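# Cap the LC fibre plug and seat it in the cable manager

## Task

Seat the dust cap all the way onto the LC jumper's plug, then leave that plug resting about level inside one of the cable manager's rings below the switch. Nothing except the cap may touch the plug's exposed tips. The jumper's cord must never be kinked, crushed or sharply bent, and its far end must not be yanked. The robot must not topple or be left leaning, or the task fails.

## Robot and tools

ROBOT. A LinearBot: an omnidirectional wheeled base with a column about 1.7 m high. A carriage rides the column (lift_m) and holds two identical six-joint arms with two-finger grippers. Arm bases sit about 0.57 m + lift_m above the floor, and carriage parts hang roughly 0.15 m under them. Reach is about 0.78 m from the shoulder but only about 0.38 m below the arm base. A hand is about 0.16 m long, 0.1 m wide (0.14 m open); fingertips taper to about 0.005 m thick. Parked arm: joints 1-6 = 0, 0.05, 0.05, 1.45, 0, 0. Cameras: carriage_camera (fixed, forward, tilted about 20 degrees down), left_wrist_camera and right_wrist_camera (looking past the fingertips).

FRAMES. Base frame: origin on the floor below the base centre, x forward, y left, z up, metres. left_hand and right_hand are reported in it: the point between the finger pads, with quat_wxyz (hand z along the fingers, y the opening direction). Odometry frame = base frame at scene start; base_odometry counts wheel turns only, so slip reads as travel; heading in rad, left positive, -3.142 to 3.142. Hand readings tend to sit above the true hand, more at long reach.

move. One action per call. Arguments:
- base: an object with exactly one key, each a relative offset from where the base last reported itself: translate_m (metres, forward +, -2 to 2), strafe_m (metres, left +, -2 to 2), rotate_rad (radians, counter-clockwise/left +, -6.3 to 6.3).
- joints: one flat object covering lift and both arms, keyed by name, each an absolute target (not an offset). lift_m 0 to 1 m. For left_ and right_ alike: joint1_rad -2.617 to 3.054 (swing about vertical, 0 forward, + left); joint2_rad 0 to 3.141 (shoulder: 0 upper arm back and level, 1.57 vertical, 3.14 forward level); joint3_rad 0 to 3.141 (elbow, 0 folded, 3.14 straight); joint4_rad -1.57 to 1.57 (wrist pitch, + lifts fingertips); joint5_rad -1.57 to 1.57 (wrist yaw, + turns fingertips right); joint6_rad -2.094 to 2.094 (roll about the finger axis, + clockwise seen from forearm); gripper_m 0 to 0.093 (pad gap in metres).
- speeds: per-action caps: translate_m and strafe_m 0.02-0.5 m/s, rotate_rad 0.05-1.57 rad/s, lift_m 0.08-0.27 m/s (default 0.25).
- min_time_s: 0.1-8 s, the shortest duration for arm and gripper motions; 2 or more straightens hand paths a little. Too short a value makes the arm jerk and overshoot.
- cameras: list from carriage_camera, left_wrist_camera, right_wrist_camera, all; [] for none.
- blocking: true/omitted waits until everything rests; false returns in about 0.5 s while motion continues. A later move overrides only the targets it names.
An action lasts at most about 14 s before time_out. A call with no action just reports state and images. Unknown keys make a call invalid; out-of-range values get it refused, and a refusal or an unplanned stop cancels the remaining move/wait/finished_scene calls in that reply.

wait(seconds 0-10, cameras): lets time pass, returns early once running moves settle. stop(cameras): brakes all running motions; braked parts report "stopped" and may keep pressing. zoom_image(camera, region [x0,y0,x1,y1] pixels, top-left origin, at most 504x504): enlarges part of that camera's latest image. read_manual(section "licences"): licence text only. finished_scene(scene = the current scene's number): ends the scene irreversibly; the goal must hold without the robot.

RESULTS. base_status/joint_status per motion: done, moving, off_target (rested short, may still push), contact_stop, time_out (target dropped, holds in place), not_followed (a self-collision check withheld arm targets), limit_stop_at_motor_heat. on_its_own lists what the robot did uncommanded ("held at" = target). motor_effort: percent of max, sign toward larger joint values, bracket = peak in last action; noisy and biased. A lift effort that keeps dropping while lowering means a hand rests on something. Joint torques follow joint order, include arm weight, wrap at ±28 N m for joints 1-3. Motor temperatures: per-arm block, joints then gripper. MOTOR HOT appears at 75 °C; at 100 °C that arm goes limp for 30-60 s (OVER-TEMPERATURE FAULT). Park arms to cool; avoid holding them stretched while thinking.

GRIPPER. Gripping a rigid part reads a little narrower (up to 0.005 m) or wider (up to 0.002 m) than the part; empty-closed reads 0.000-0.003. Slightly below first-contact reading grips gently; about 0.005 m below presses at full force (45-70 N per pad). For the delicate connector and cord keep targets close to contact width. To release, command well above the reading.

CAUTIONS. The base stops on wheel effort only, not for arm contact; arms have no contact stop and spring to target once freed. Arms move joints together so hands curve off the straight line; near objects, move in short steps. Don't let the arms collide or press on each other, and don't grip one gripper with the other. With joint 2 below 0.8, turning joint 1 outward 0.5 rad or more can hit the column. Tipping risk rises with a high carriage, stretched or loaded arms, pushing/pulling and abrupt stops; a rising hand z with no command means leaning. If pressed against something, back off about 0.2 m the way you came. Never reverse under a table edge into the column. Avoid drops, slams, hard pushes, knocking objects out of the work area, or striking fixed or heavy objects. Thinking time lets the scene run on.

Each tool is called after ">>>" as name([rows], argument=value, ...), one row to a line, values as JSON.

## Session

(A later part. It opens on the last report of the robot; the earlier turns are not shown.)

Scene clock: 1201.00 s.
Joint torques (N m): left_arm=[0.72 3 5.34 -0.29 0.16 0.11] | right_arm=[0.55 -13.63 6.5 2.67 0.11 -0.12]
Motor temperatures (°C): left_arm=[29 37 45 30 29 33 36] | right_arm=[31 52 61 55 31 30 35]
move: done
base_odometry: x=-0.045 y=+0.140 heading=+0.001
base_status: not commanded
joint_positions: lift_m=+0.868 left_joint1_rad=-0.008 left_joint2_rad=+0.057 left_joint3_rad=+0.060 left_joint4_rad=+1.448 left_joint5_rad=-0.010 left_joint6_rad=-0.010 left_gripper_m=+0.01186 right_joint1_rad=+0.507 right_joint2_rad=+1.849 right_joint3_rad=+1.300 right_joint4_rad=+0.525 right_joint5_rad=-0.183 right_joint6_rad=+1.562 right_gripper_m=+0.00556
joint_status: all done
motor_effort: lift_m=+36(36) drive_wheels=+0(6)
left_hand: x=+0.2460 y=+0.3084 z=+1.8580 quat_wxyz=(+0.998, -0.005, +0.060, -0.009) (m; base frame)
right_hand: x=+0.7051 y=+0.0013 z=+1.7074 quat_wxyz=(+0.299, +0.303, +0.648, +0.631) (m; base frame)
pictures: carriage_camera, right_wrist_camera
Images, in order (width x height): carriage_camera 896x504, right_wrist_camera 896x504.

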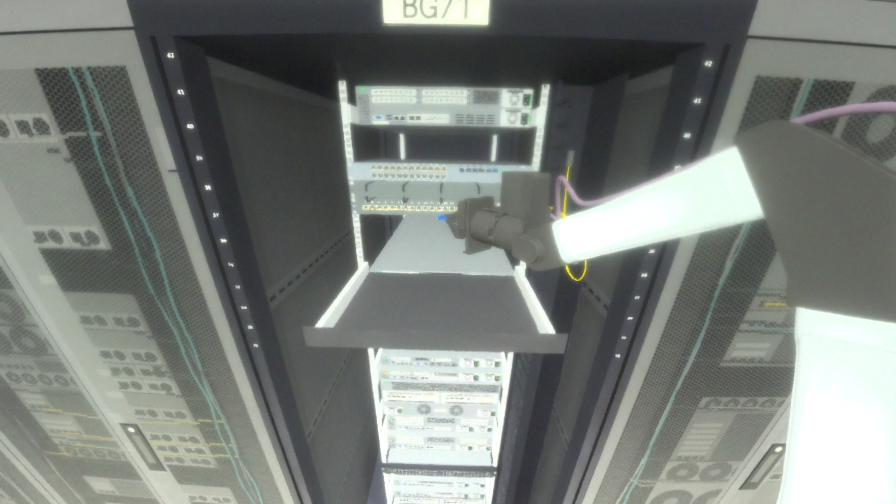

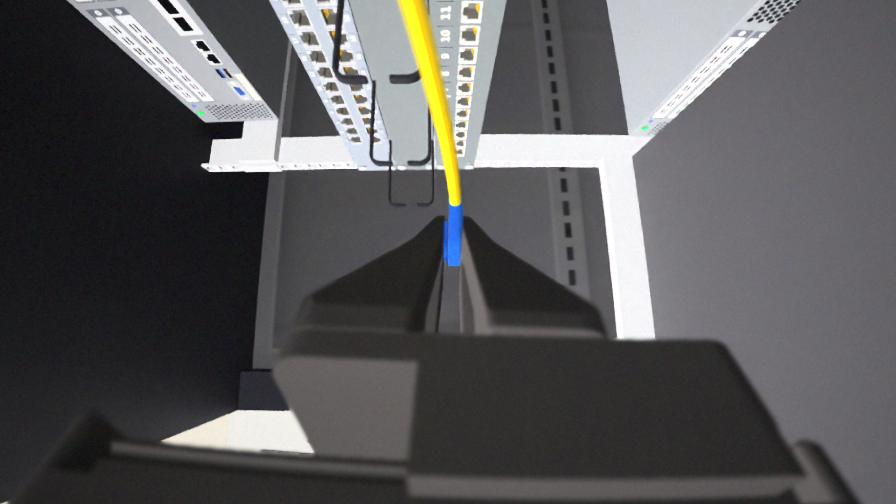

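>>> move(base={"translate_m": 0.09}, joints={"lift_m": 0.98, "right_joint1_rad": 0.643, "right_joint2_rad": 2.0, "right_joint3_rad": 0.637, "right_joint4_rad": 1.335, "right_joint5_rad": -0.045}, speeds={"translate_m": 0.05, "lift_m": 0.08}, min_time_s=2.5, cameras=["carriage_camera", "right_wrist_camera"])

>>> zoom_image(camera="right_wrist_camera", region=[380, 130, 540, 280])

>>> zoom_image(camera="carriage_camera", region=[380, 220, 620, 360])

Scene clock: 1218.80 s.
Joint torques (N m): left_arm=[0.72 2.99 5.42 -0.28 0.15 0.12] | right_arm=[0.47 -7.41 3.79 2.69 0.11 -0.12]
Motor temperatures (°C): left_arm=[29 37 45 30 29 33 36] | right_arm=[31 54 58 55 31 30 35]
move: done
base_odometry: x=+0.045 y=+0.140 heading=+0.001
base_status: done
joint_positions: lift_m=+0.980 left_joint1_rad=-0.008 left_joint2_rad=+0.057 left_joint3_rad=+0.059 left_joint4_rad=+1.448 left_joint5_rad=-0.010 left_joint6_rad=-0.010 left_gripper_m=+0.01186 right_joint1_rad=+0.638 right_joint2_rad=+1.982 right_joint3_rad=+0.648 right_joint4_rad=+1.332 right_joint5_rad=-0.055 right_joint6_rad=+1.562 right_gripper_m=+0.00555
joint_status: all done
motor_effort: lift_m=+36(42) drive_wheels=+3(10)
left_hand: x=+0.2463 y=+0.3084 z=+1.9693 quat_wxyz=(+0.998, -0.005, +0.060, -0.009) (m; base frame)
right_hand: x=+0.6025 y=-0.0079 z=+1.6651 quat_wxyz=(+0.303, +0.298, +0.642, +0.638) (m; base frame)
pictures: carriage_camera, right_wrist_camera
Images, in order (width x height): carriage_camera 896x504, right_wrist_camera 896x504.

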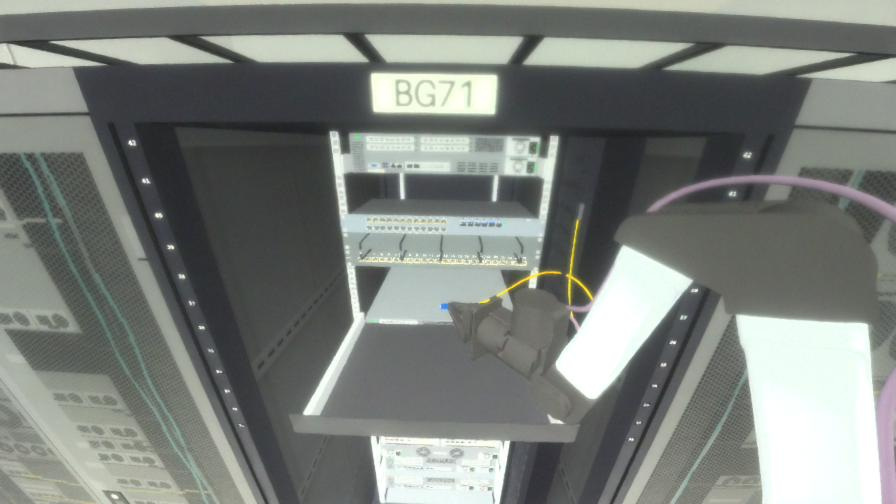

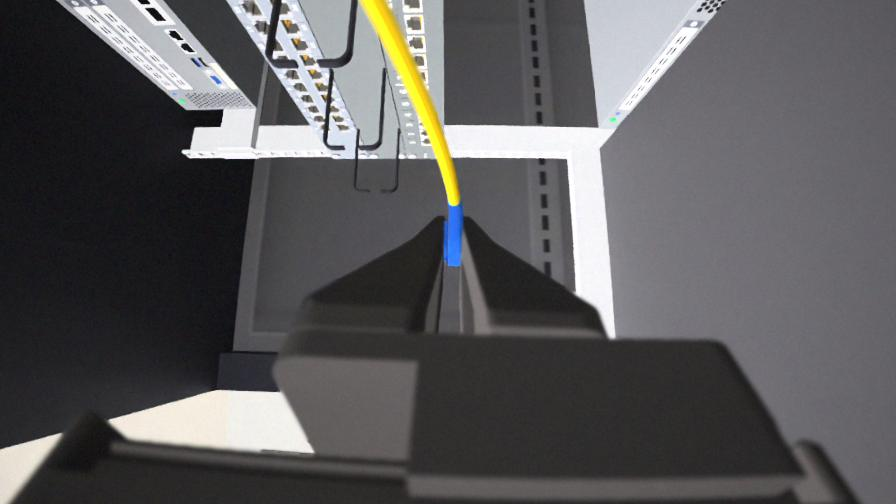

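Scaled by 3.150 from the camera's 896x504 image, which has a finer 1280x720 frame.

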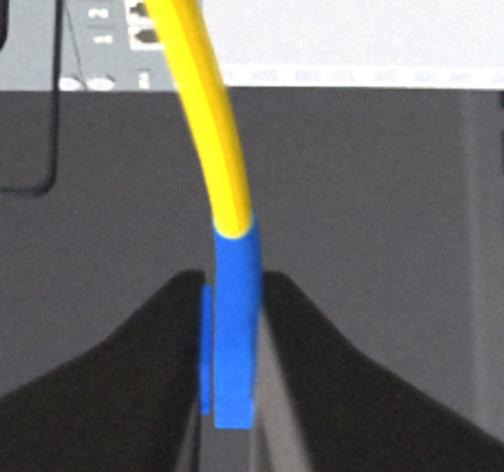

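Scaled by 2.100 from the camera's 896x504 image, which has a finer 1280x720 frame.

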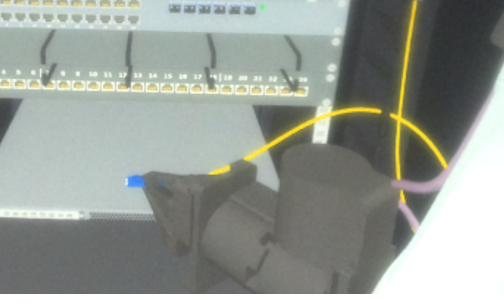

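>>> move(joints={"left_joint1_rad": -0.40, "left_joint2_rad": 1.6, "left_joint3_rad": 1.3, "left_joint4_rad": -0.9, "left_joint5_rad": 0.24, "left_joint6_rad": 1.1}, min_time_s=3, cameras=["carriage_camera"])

>>> move(joints={"left_joint1_rad": -0.428, "left_joint2_rad": 2.18, "left_joint3_rad": 2.115, "left_joint4_rad": -1.385, "left_joint5_rad": 0.249, "left_joint6_rad": 1.133}, min_time_s=2.5, cameras=["carriage_camera", "left_wrist_camera"])

>>> zoom_image(camera="carriage_camera", region=[380, 240, 520, 360])

>>> zoom_image(camera="left_wrist_camera", region=[360, 100, 560, 280])

Scene clock: 1260.13 s.
Joint torques (N m): left_arm=[-0.58 -5.38 10.81 0.85 0.35 0.1] | right_arm=[0.51 -7.39 3.78 2.64 0.09 -0.12]
Motor temperatures (°C): left_arm=[29 37 46 30 29 33 36] | right_arm=[31 47 52 56 31 30 36]
move: done
base_odometry: x=+0.045 y=+0.140 heading=+0.001
base_status: not commanded
joint_positions: lift_m=+0.980 left_joint1_rad=-0.392 left_joint2_rad=+1.587 left_joint3_rad=+1.263 left_joint4_rad=-0.889 left_joint5_rad=+0.226 left_joint6_rad=+1.088 left_gripper_m=+0.01185 right_joint1_rad=+0.638 right_joint2_rad=+1.982 right_joint3_rad=+0.648 right_joint4_rad=+1.336 right_joint5_rad=-0.054 right_joint6_rad=+1.562 right_gripper_m=+0.00555
joint_status: all done
motor_effort: lift_m=+36(36) drive_wheels=+0(8)
left_hand: x=+0.5337 y=+0.1329 z=+1.6619 quat_wxyz=(+0.204, +0.674, +0.708, -0.044) (m; base frame)
right_hand: x=+0.6027 y=-0.0082 z=+1.6662 quat_wxyz=(+0.304, +0.298, +0.640, +0.639) (m; base frame)
pictures: carriage_camera
Images, in order (width x height): carriage_camera 896x504.

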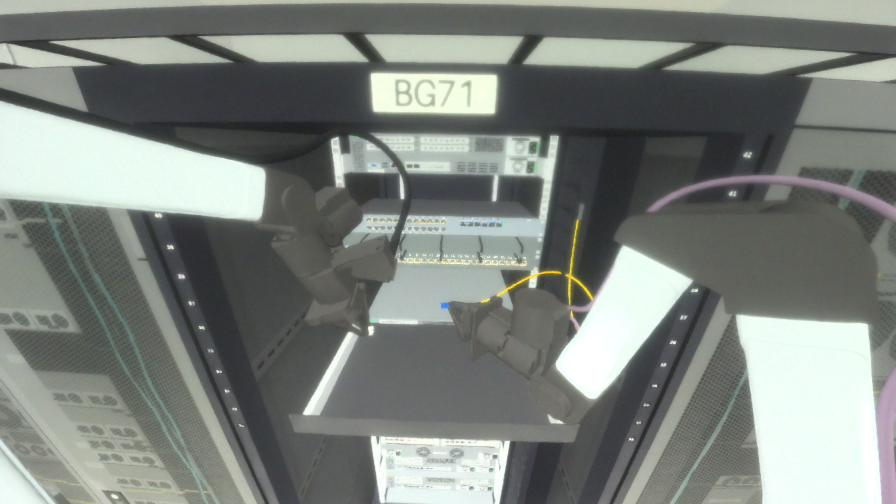

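Scene clock: 1262.93 s.
Joint torques (N m): left_arm=[-0.61 -9.14 10.07 0.32 0.36 0.12] | right_arm=[0.5 -7.39 3.79 2.64 0.09 -0.12]
Motor temperatures (°C): left_arm=[29 37 47 30 29 33 36] | right_arm=[31 47 52 56 31 30 36]
move: done
base_odometry: x=+0.045 y=+0.140 heading=+0.001
base_status: not commanded
joint_positions: lift_m=+0.980 left_joint1_rad=-0.420 left_joint2_rad=+2.162 left_joint3_rad=+2.080 left_joint4_rad=-1.373 left_joint5_rad=+0.235 left_joint6_rad=+1.121 left_gripper_m=+0.01185 right_joint1_rad=+0.638 right_joint2_rad=+1.982 right_joint3_rad=+0.648 right_joint4_rad=+1.336 right_joint5_rad=-0.054 right_joint6_rad=+1.562 right_gripper_m=+0.00555
joint_status: all done
motor_effort: lift_m=+36(36) drive_wheels=-2(8)
left_hand: x=+0.6046 y=+0.0888 z=+1.6647 quat_wxyz=(+0.094, +0.695, +0.707, -0.090) (m; base frame)
right_hand: x=+0.6027 y=-0.0082 z=+1.6662 quat_wxyz=(+0.304, +0.298, +0.640, +0.639) (m; base frame)
pictures: carriage_camera, left_wrist_camera
Images, in order (width x height): carriage_camera 896x504, left_wrist_camera 896x504.

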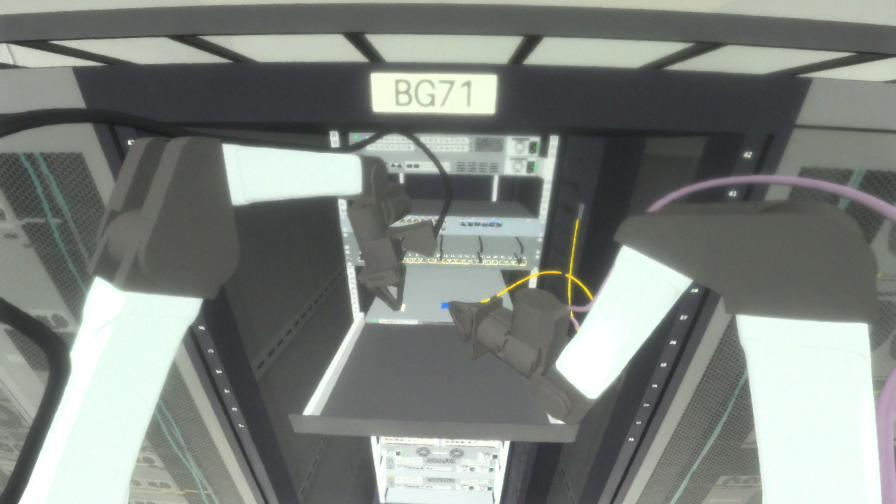

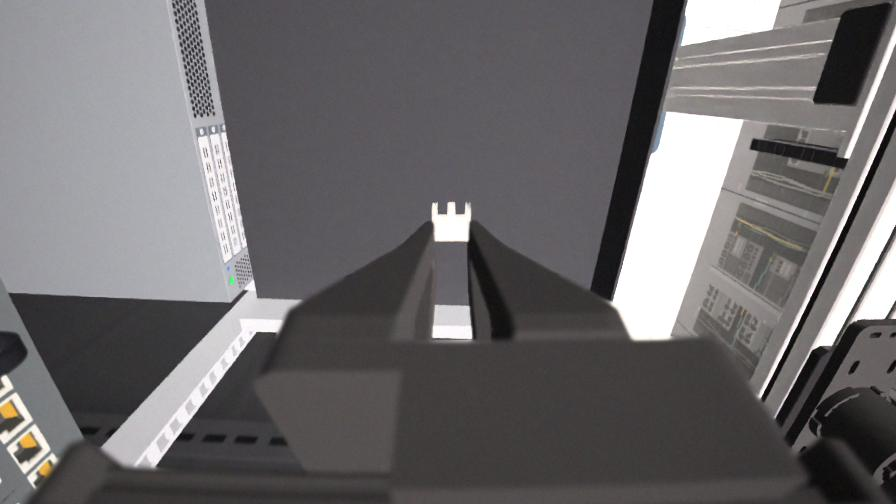

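Scaled by 3.600 from the camera's 896x504 image, which has a finer 1280x720 frame.

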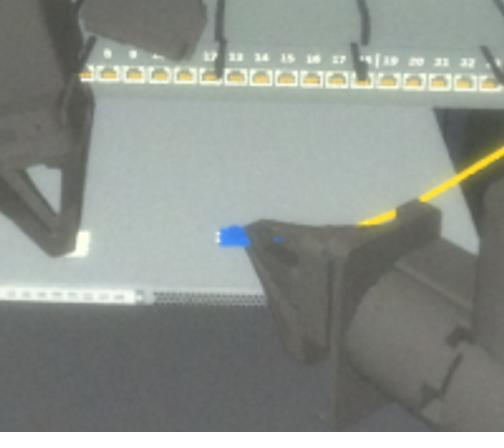

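Scaled by 2.520 from the camera's 896x504 image, which has a finer 1280x720 frame.

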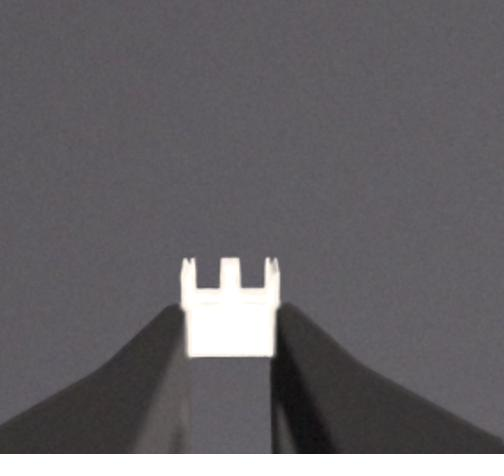

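>>> move(joints={"left_joint1_rad": -0.466, "left_joint2_rad": 2.248, "left_joint3_rad": 2.238, "left_joint4_rad": -1.434, "left_joint5_rad": 0.245, "left_joint6_rad": 1.071, "right_joint1_rad": 0.704, "right_joint2_rad": 2.0355, "right_joint3_rad": 0.742, "right_joint4_rad": 1.287, "right_joint5_rad": 0.0164}, min_time_s=2.5, cameras=["carriage_camera", "left_wrist_camera", "right_wrist_camera"])

>>> zoom_image(camera="carriage_camera", region=[390, 270, 460, 330])

>>> zoom_image(camera="left_wrist_camera", region=[360, 0, 560, 260])

>>> zoom_image(camera="right_wrist_camera", region=[360, 160, 560, 360])

Scene clock: 1305.60 s.
Joint torques (N m): left_arm=[-0.59 -9.5 9.99 0.34 0.33 -0.09] | right_arm=[0.62 -7.98 6.65 2.45 0.09 -0.11]
Motor temperatures (°C): left_arm=[29 46 50 30 29 33 36] | right_arm=[31 45 49 55 31 30 36]
move: done
base_odometry: x=+0.045 y=+0.140 heading=+0.001
base_status: not commanded
joint_positions: lift_m=+0.980 left_joint1_rad=-0.458 left_joint2_rad=+2.229 left_joint3_rad=+2.203 left_joint4_rad=-1.423 left_joint5_rad=+0.235 left_joint6_rad=+1.082 left_gripper_m=+0.01185 right_joint1_rad=+0.697 right_joint2_rad=+2.018 right_joint3_rad=+0.723 right_joint4_rad=+1.303 right_joint5_rad=+0.008 right_joint6_rad=+1.562 right_gripper_m=+0.00555
joint_status: all done
motor_effort: lift_m=+36(36) drive_wheels=+1(7)
left_hand: x=+0.6077 y=+0.0684 z=+1.6683 quat_wxyz=(+0.093, +0.695, +0.707, -0.093) (m; base frame)
right_hand: x=+0.6045 y=+0.0174 z=+1.6685 quat_wxyz=(+0.306, +0.297, +0.638, +0.641) (m; base frame)
pictures: carriage_camera, left_wrist_camera, right_wrist_camera
Images, in order (width x height): carriage_camera 896x504, left_wrist_camera 896x504, right_wrist_camera 896x504.

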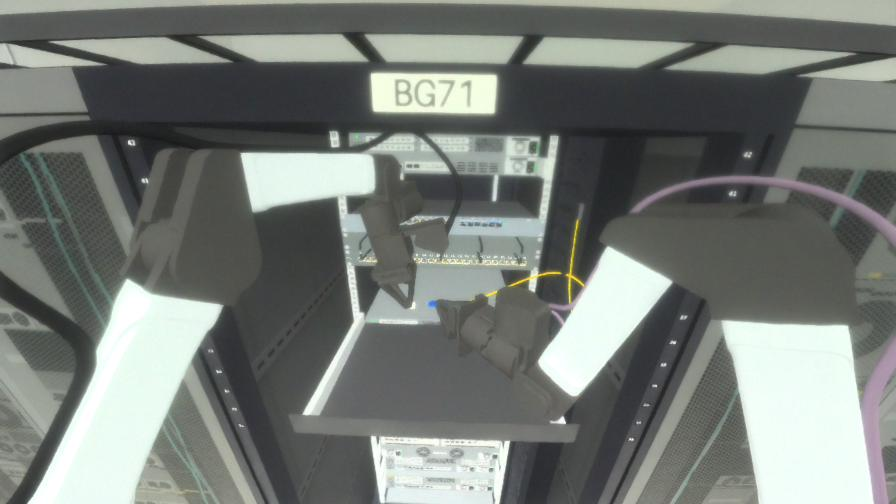

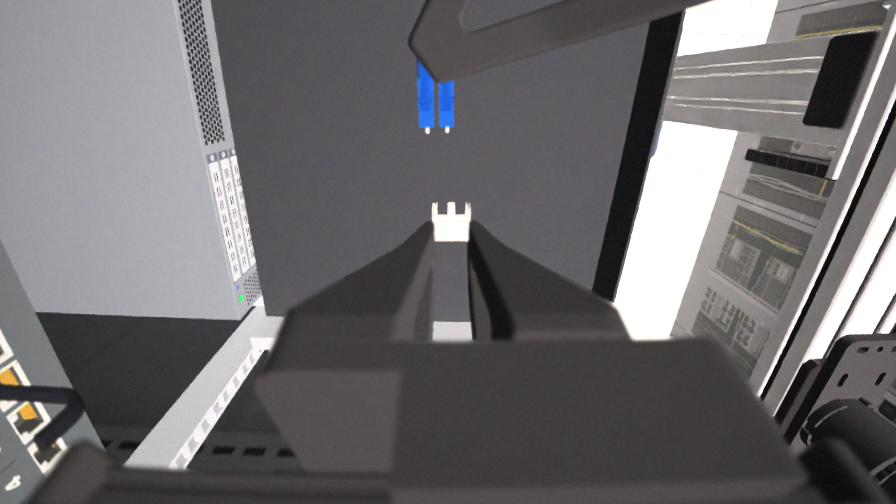

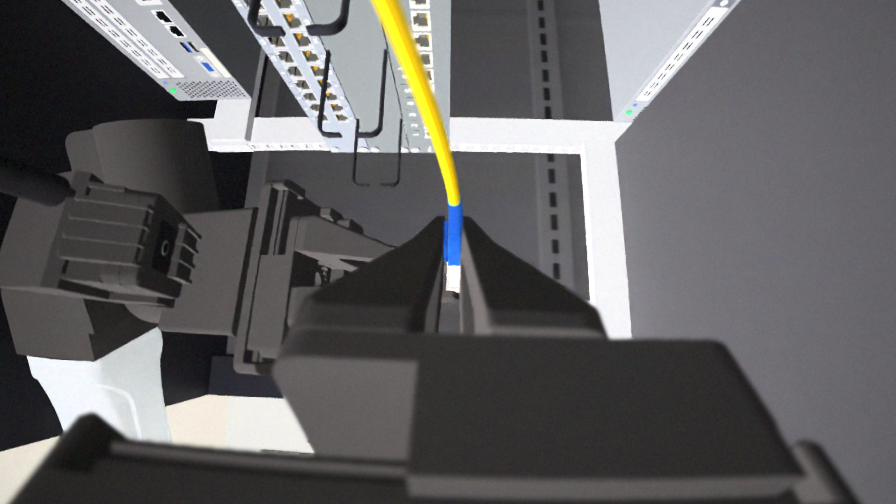

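Scaled by 7.200 from the camera's 896x504 image, which has a finer 1280x720 frame.

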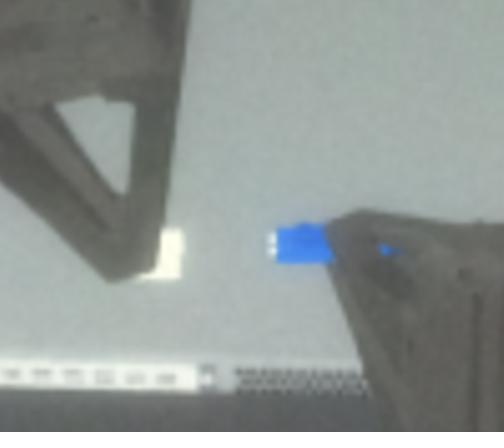

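Scaled by 1.938 from the camera's 896x504 image, which has a finer 1280x720 frame.

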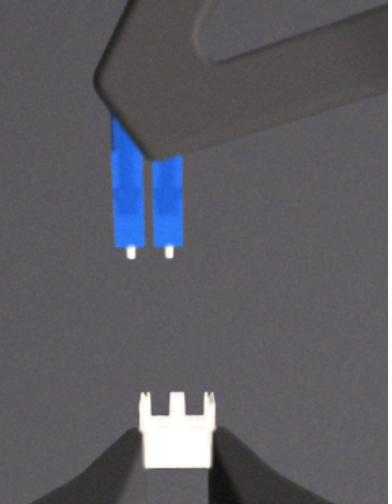

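Scaled by 2.520 from the camera's 896x504 image, which has a finer 1280x720 frame.

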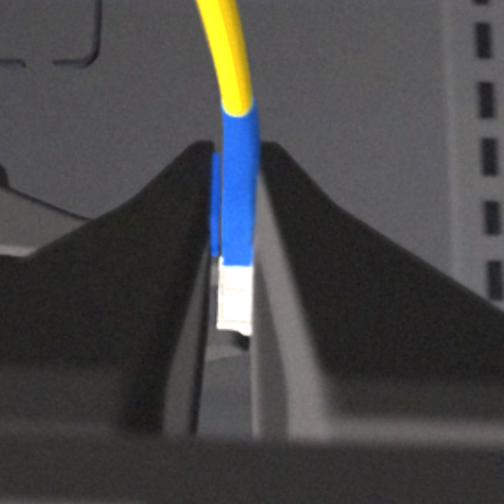

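>>> move(joints={"right_joint1_rad": 0.7466, "right_joint2_rad": 2.05, "right_joint3_rad": 0.7695, "right_joint4_rad": 1.274, "right_joint5_rad": 0.059}, min_time_s=2, cameras=["carriage_camera", "left_wrist_camera", "right_wrist_camera"])

>>> zoom_image(camera="carriage_camera", region=[390, 280, 450, 330])

>>> zoom_image(camera="left_wrist_camera", region=[390, 100, 510, 260])

>>> zoom_image(camera="right_wrist_camera", region=[390, 200, 510, 320])

Scene clock: 1345.57 s.
Joint torques (N m): left_arm=[-0.61 -9.5 10 0.34 0.32 -0.09] | right_arm=[0.65 -8.16 6.75 2.44 0.1 -0.12]
move: done
base_odometry: x=+0.045 y=+0.140 heading=+0.001
base_status: not commanded
joint_positions: lift_m=+0.980 left_joint1_rad=-0.458 left_joint2_rad=+2.229 left_joint3_rad=+2.203 left_joint4_rad=-1.423 left_joint5_rad=+0.235 left_joint6_rad=+1.082 left_gripper_m=+0.01185 right_joint1_rad=+0.740 right_joint2_rad=+2.032 right_joint3_rad=+0.750 right_joint4_rad=+1.290 right_joint5_rad=+0.050 right_joint6_rad=+1.562 right_gripper_m=+0.00555
joint_status: all done
motor_effort: lift_m=+36(36) drive_wheels=+4(8)
left_hand: x=+0.6077 y=+0.0684 z=+1.6683 quat_wxyz=(+0.093, +0.695, +0.707, -0.093) (m; base frame)
right_hand: x=+0.5998 y=+0.0321 z=+1.6683 quat_wxyz=(+0.306, +0.298, +0.638, +0.641) (m; base frame)
pictures: carriage_camera, left_wrist_camera, right_wrist_camera
Images, in order (width x height): carriage_camera 896x504, left_wrist_camera 896x504, right_wrist_camera 896x504.

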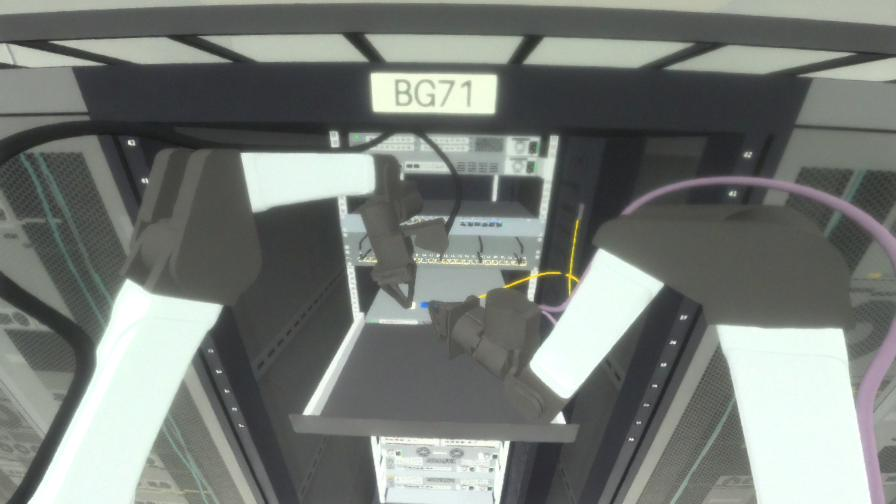

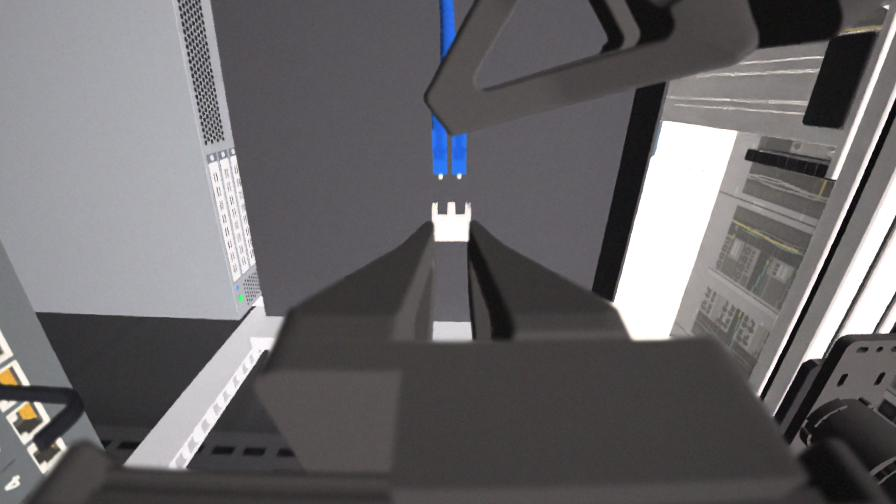

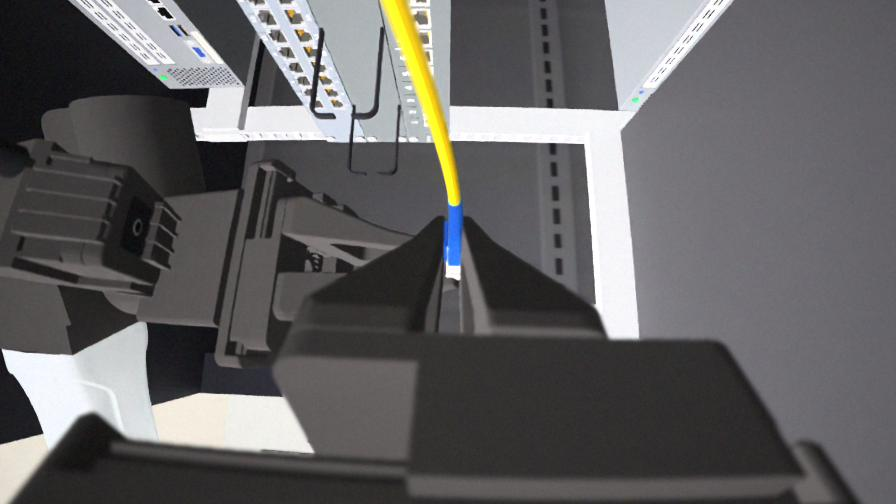

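Scaled by 8.400 from the camera's 896x504 image, which has a finer 1280x720 frame.

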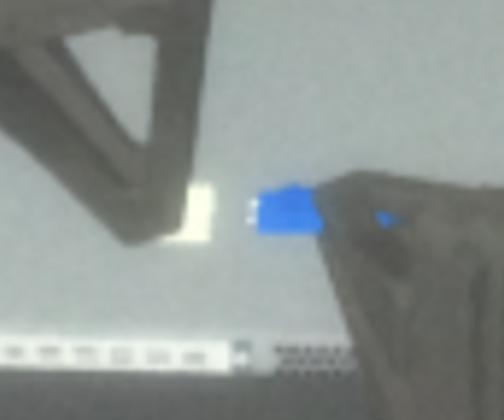

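Scaled by 3.150 from the camera's 896x504 image, which has a finer 1280x720 frame.

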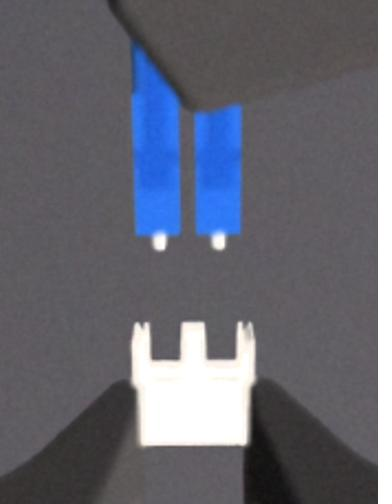

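Scaled by 4.200 from the camera's 896x504 image, which has a finer 1280x720 frame.

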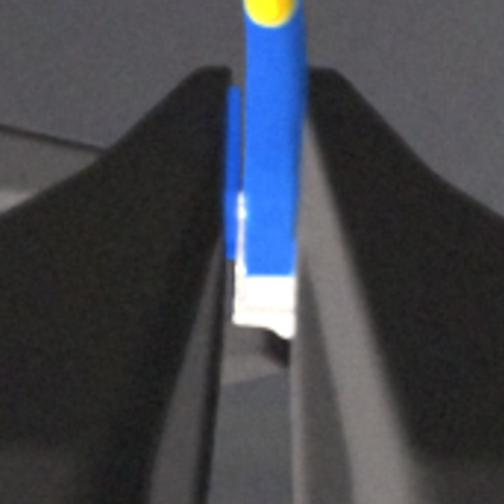

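>>> move(joints={"right_joint1_rad": 0.7658, "right_joint2_rad": 2.0632, "right_joint3_rad": 0.7946, "right_joint4_rad": 1.262, "right_joint5_rad": 0.078}, min_time_s=1.5, cameras=["carriage_camera", "left_wrist_camera", "right_wrist_camera"])

>>> zoom_image(camera="carriage_camera", region=[390, 280, 450, 330])

>>> zoom_image(camera="left_wrist_camera", region=[390, 100, 510, 260])

>>> zoom_image(camera="right_wrist_camera", region=[390, 200, 510, 320])

Scene clock: 1363.33 s.
Joint torques (N m): left_arm=[-0.62 -9.48 9.99 0.34 0.33 -0.09] | right_arm=[0.64 -8.31 6.8 2.45 0.1 -0.12]
move: done
base_odometry: x=+0.045 y=+0.140 heading=+0.001
base_status: not commanded
joint_positions: lift_m=+0.980 left_joint1_rad=-0.458 left_joint2_rad=+2.229 left_joint3_rad=+2.203 left_joint4_rad=-1.423 left_joint5_rad=+0.235 left_joint6_rad=+1.082 left_gripper_m=+0.01185 right_joint1_rad=+0.759 right_joint2_rad=+2.045 right_joint3_rad=+0.775 right_joint4_rad=+1.279 right_joint5_rad=+0.069 right_joint6_rad=+1.562 right_gripper_m=+0.00555
joint_status: all done
motor_effort: lift_m=+36(36) drive_wheels=+5(9)
left_hand: x=+0.6077 y=+0.0684 z=+1.6683 quat_wxyz=(+0.093, +0.695, +0.707, -0.093) (m; base frame)
right_hand: x=+0.5993 y=+0.0409 z=+1.6685 quat_wxyz=(+0.306, +0.297, +0.638, +0.641) (m; base frame)
pictures: carriage_camera, left_wrist_camera, right_wrist_camera
Images, in order (width x height): carriage_camera 896x504, left_wrist_camera 896x504, right_wrist_camera 896x504.

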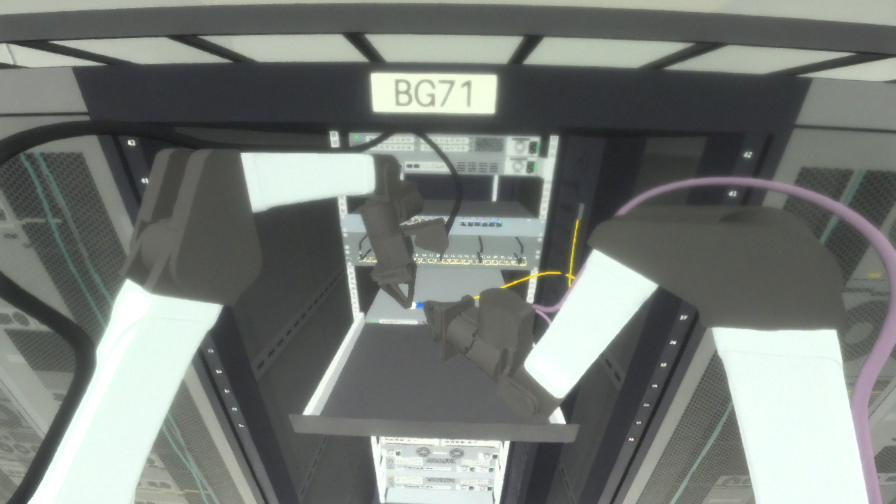

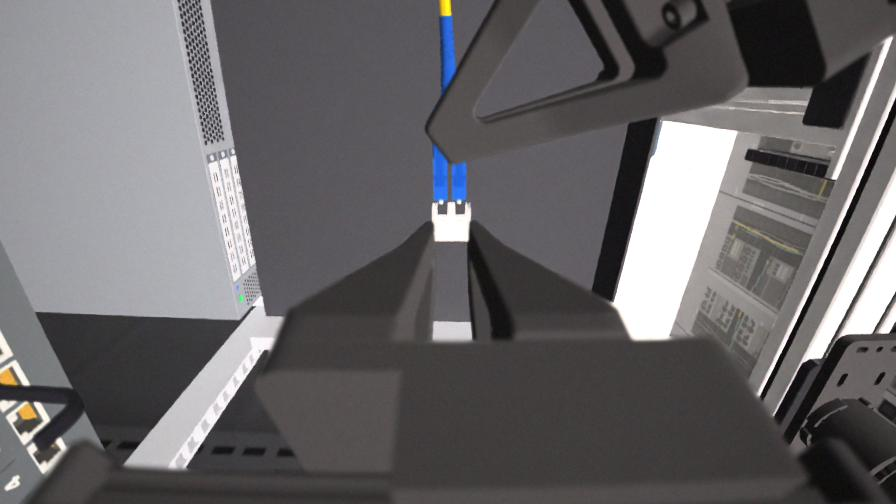

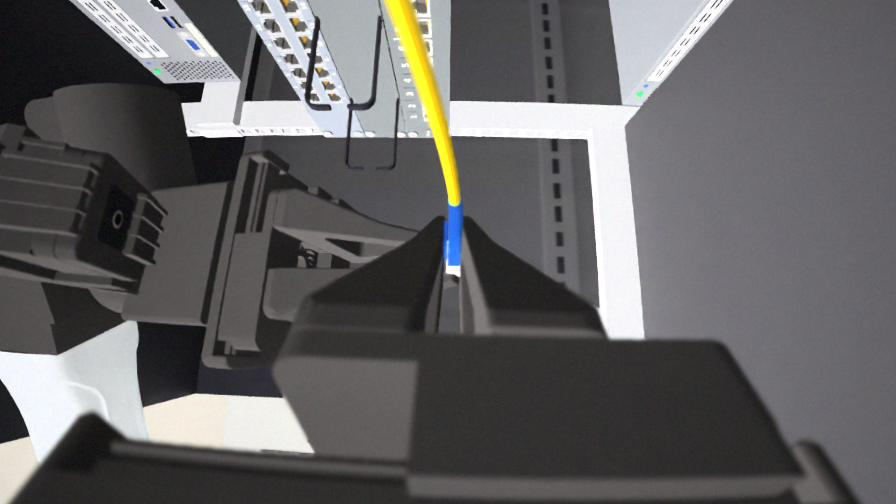

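Scaled by 8.400 from the camera's 896x504 image, which has a finer 1280x720 frame.

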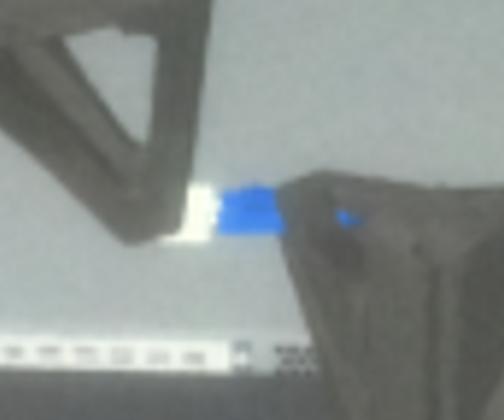

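Scaled by 3.150 from the camera's 896x504 image, which has a finer 1280x720 frame.

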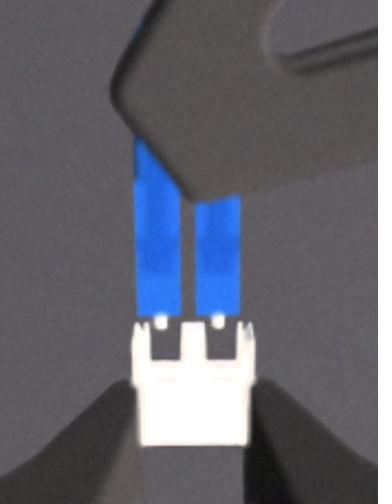

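Scaled by 4.200 from the camera's 896x504 image, which has a finer 1280x720 frame.

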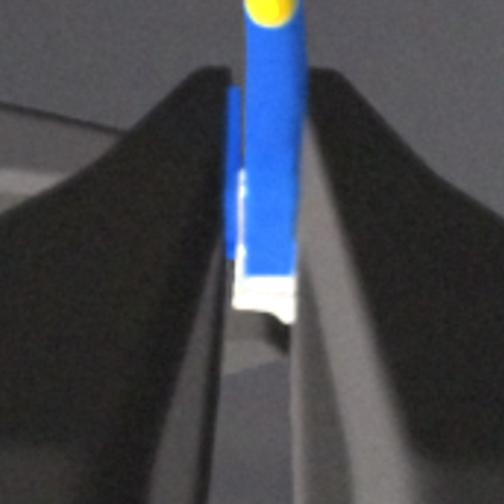

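>>> move(joints={"right_joint1_rad": 0.7782, "right_joint2_rad": 2.0702, "right_joint3_rad": 0.808, "right_joint4_rad": 1.2556, "right_joint5_rad": 0.0904}, min_time_s=1.5, cameras=["carriage_camera", "left_wrist_camera", "right_wrist_camera"])

>>> zoom_image(camera="carriage_camera", region=[390, 280, 450, 330])

>>> zoom_image(camera="left_wrist_camera", region=[390, 100, 510, 260])

>>> zoom_image(camera="right_wrist_camera", region=[390, 200, 510, 320])

Scene clock: 1396.37 s.
Joint torques (N m): left_arm=[-0.62 -9.5 9.96 0.36 0.33 -0.1] | right_arm=[0.62 -8.38 6.86 2.44 0.1 -0.12]
Motor temperatures (°C): left_arm=[29 51 53 30 29 33 37] | right_arm=[31 47 52 53 31 30 36]
move: done
base_odometry: x=+0.045 y=+0.140 heading=+0.001
base_status: not commanded
joint_positions: lift_m=+0.980 left_joint1_rad=-0.458 left_joint2_rad=+2.229 left_joint3_rad=+2.203 left_joint4_rad=-1.423 left_joint5_rad=+0.235 left_joint6_rad=+1.082 left_gripper_m=+0.01185 right_joint1_rad=+0.772 right_joint2_rad=+2.052 right_joint3_rad=+0.788 right_joint4_rad=+1.272 right_joint5_rad=+0.082 right_joint6_rad=+1.562 right_gripper_m=+0.00555
joint_status: all done
motor_effort: lift_m=+36(36) drive_wheels=-2(6)
left_hand: x=+0.6077 y=+0.0684 z=+1.6683 quat_wxyz=(+0.093, +0.695, +0.707, -0.093) (m; base frame)
right_hand: x=+0.5985 y=+0.0462 z=+1.6682 quat_wxyz=(+0.305, +0.297, +0.638, +0.641) (m; base frame)
pictures: carriage_camera, left_wrist_camera, right_wrist_camera
Images, in order (width x height): carriage_camera 896x504, left_wrist_camera 896x504, right_wrist_camera 896x504.

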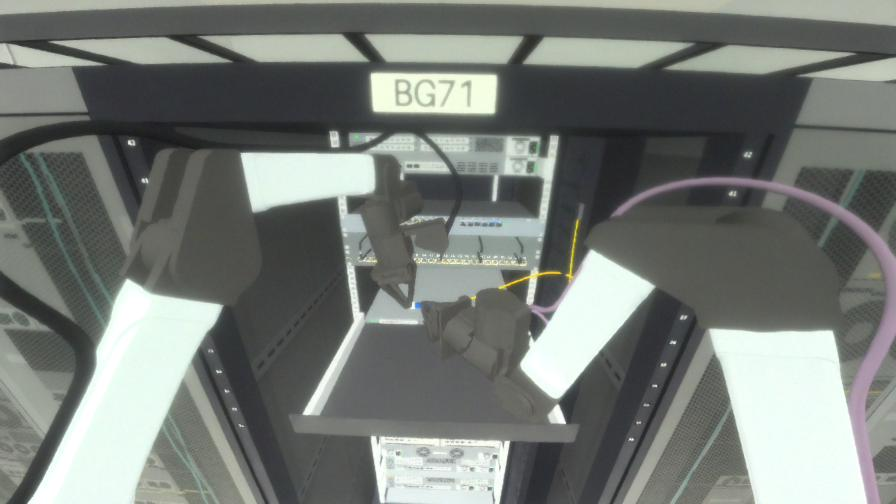

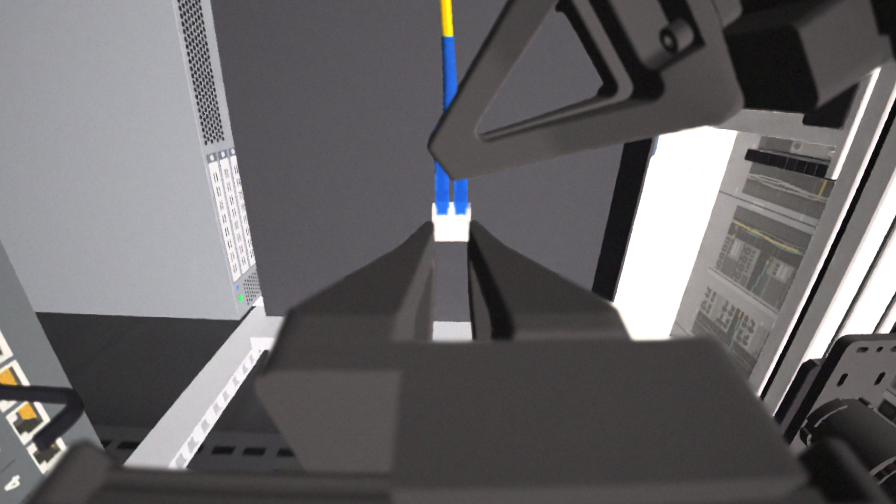

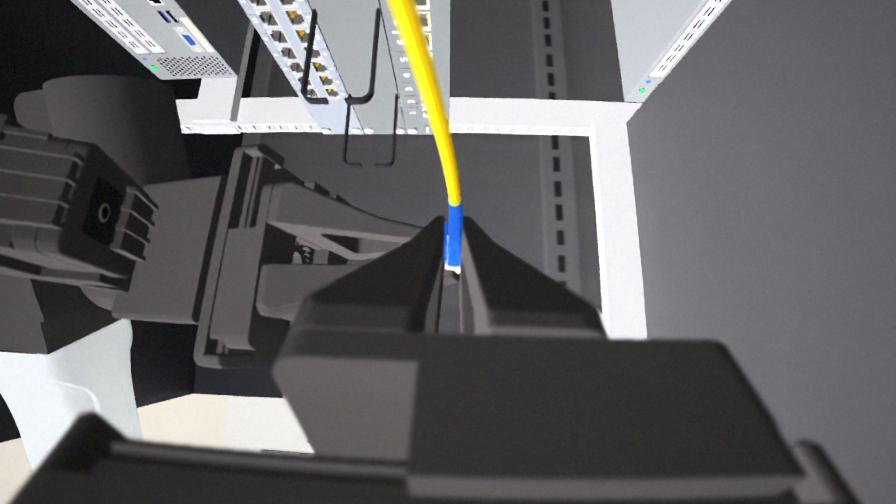

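Scaled by 8.400 from the camera's 896x504 image, which has a finer 1280x720 frame.

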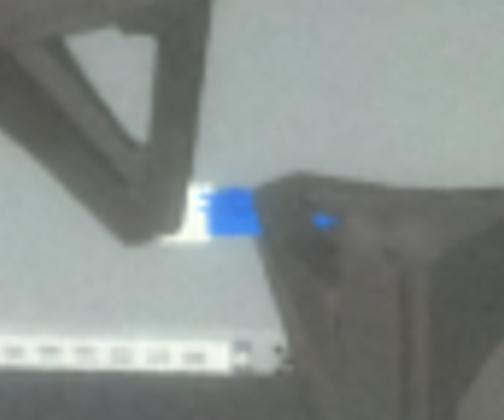

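Scaled by 3.150 from the camera's 896x504 image, which has a finer 1280x720 frame.

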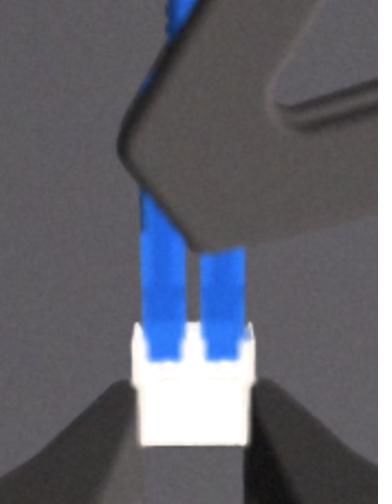

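Scaled by 4.200 from the camera's 896x504 image, which has a finer 1280x720 frame.

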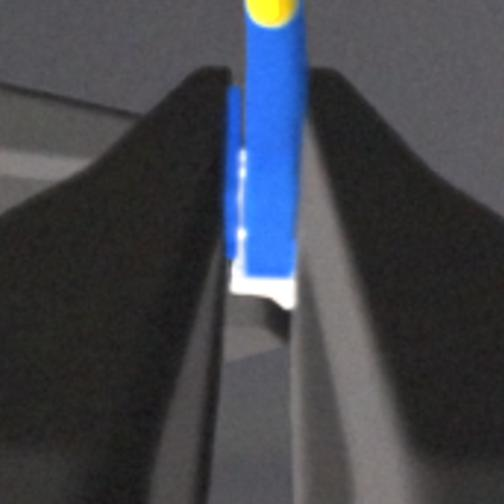

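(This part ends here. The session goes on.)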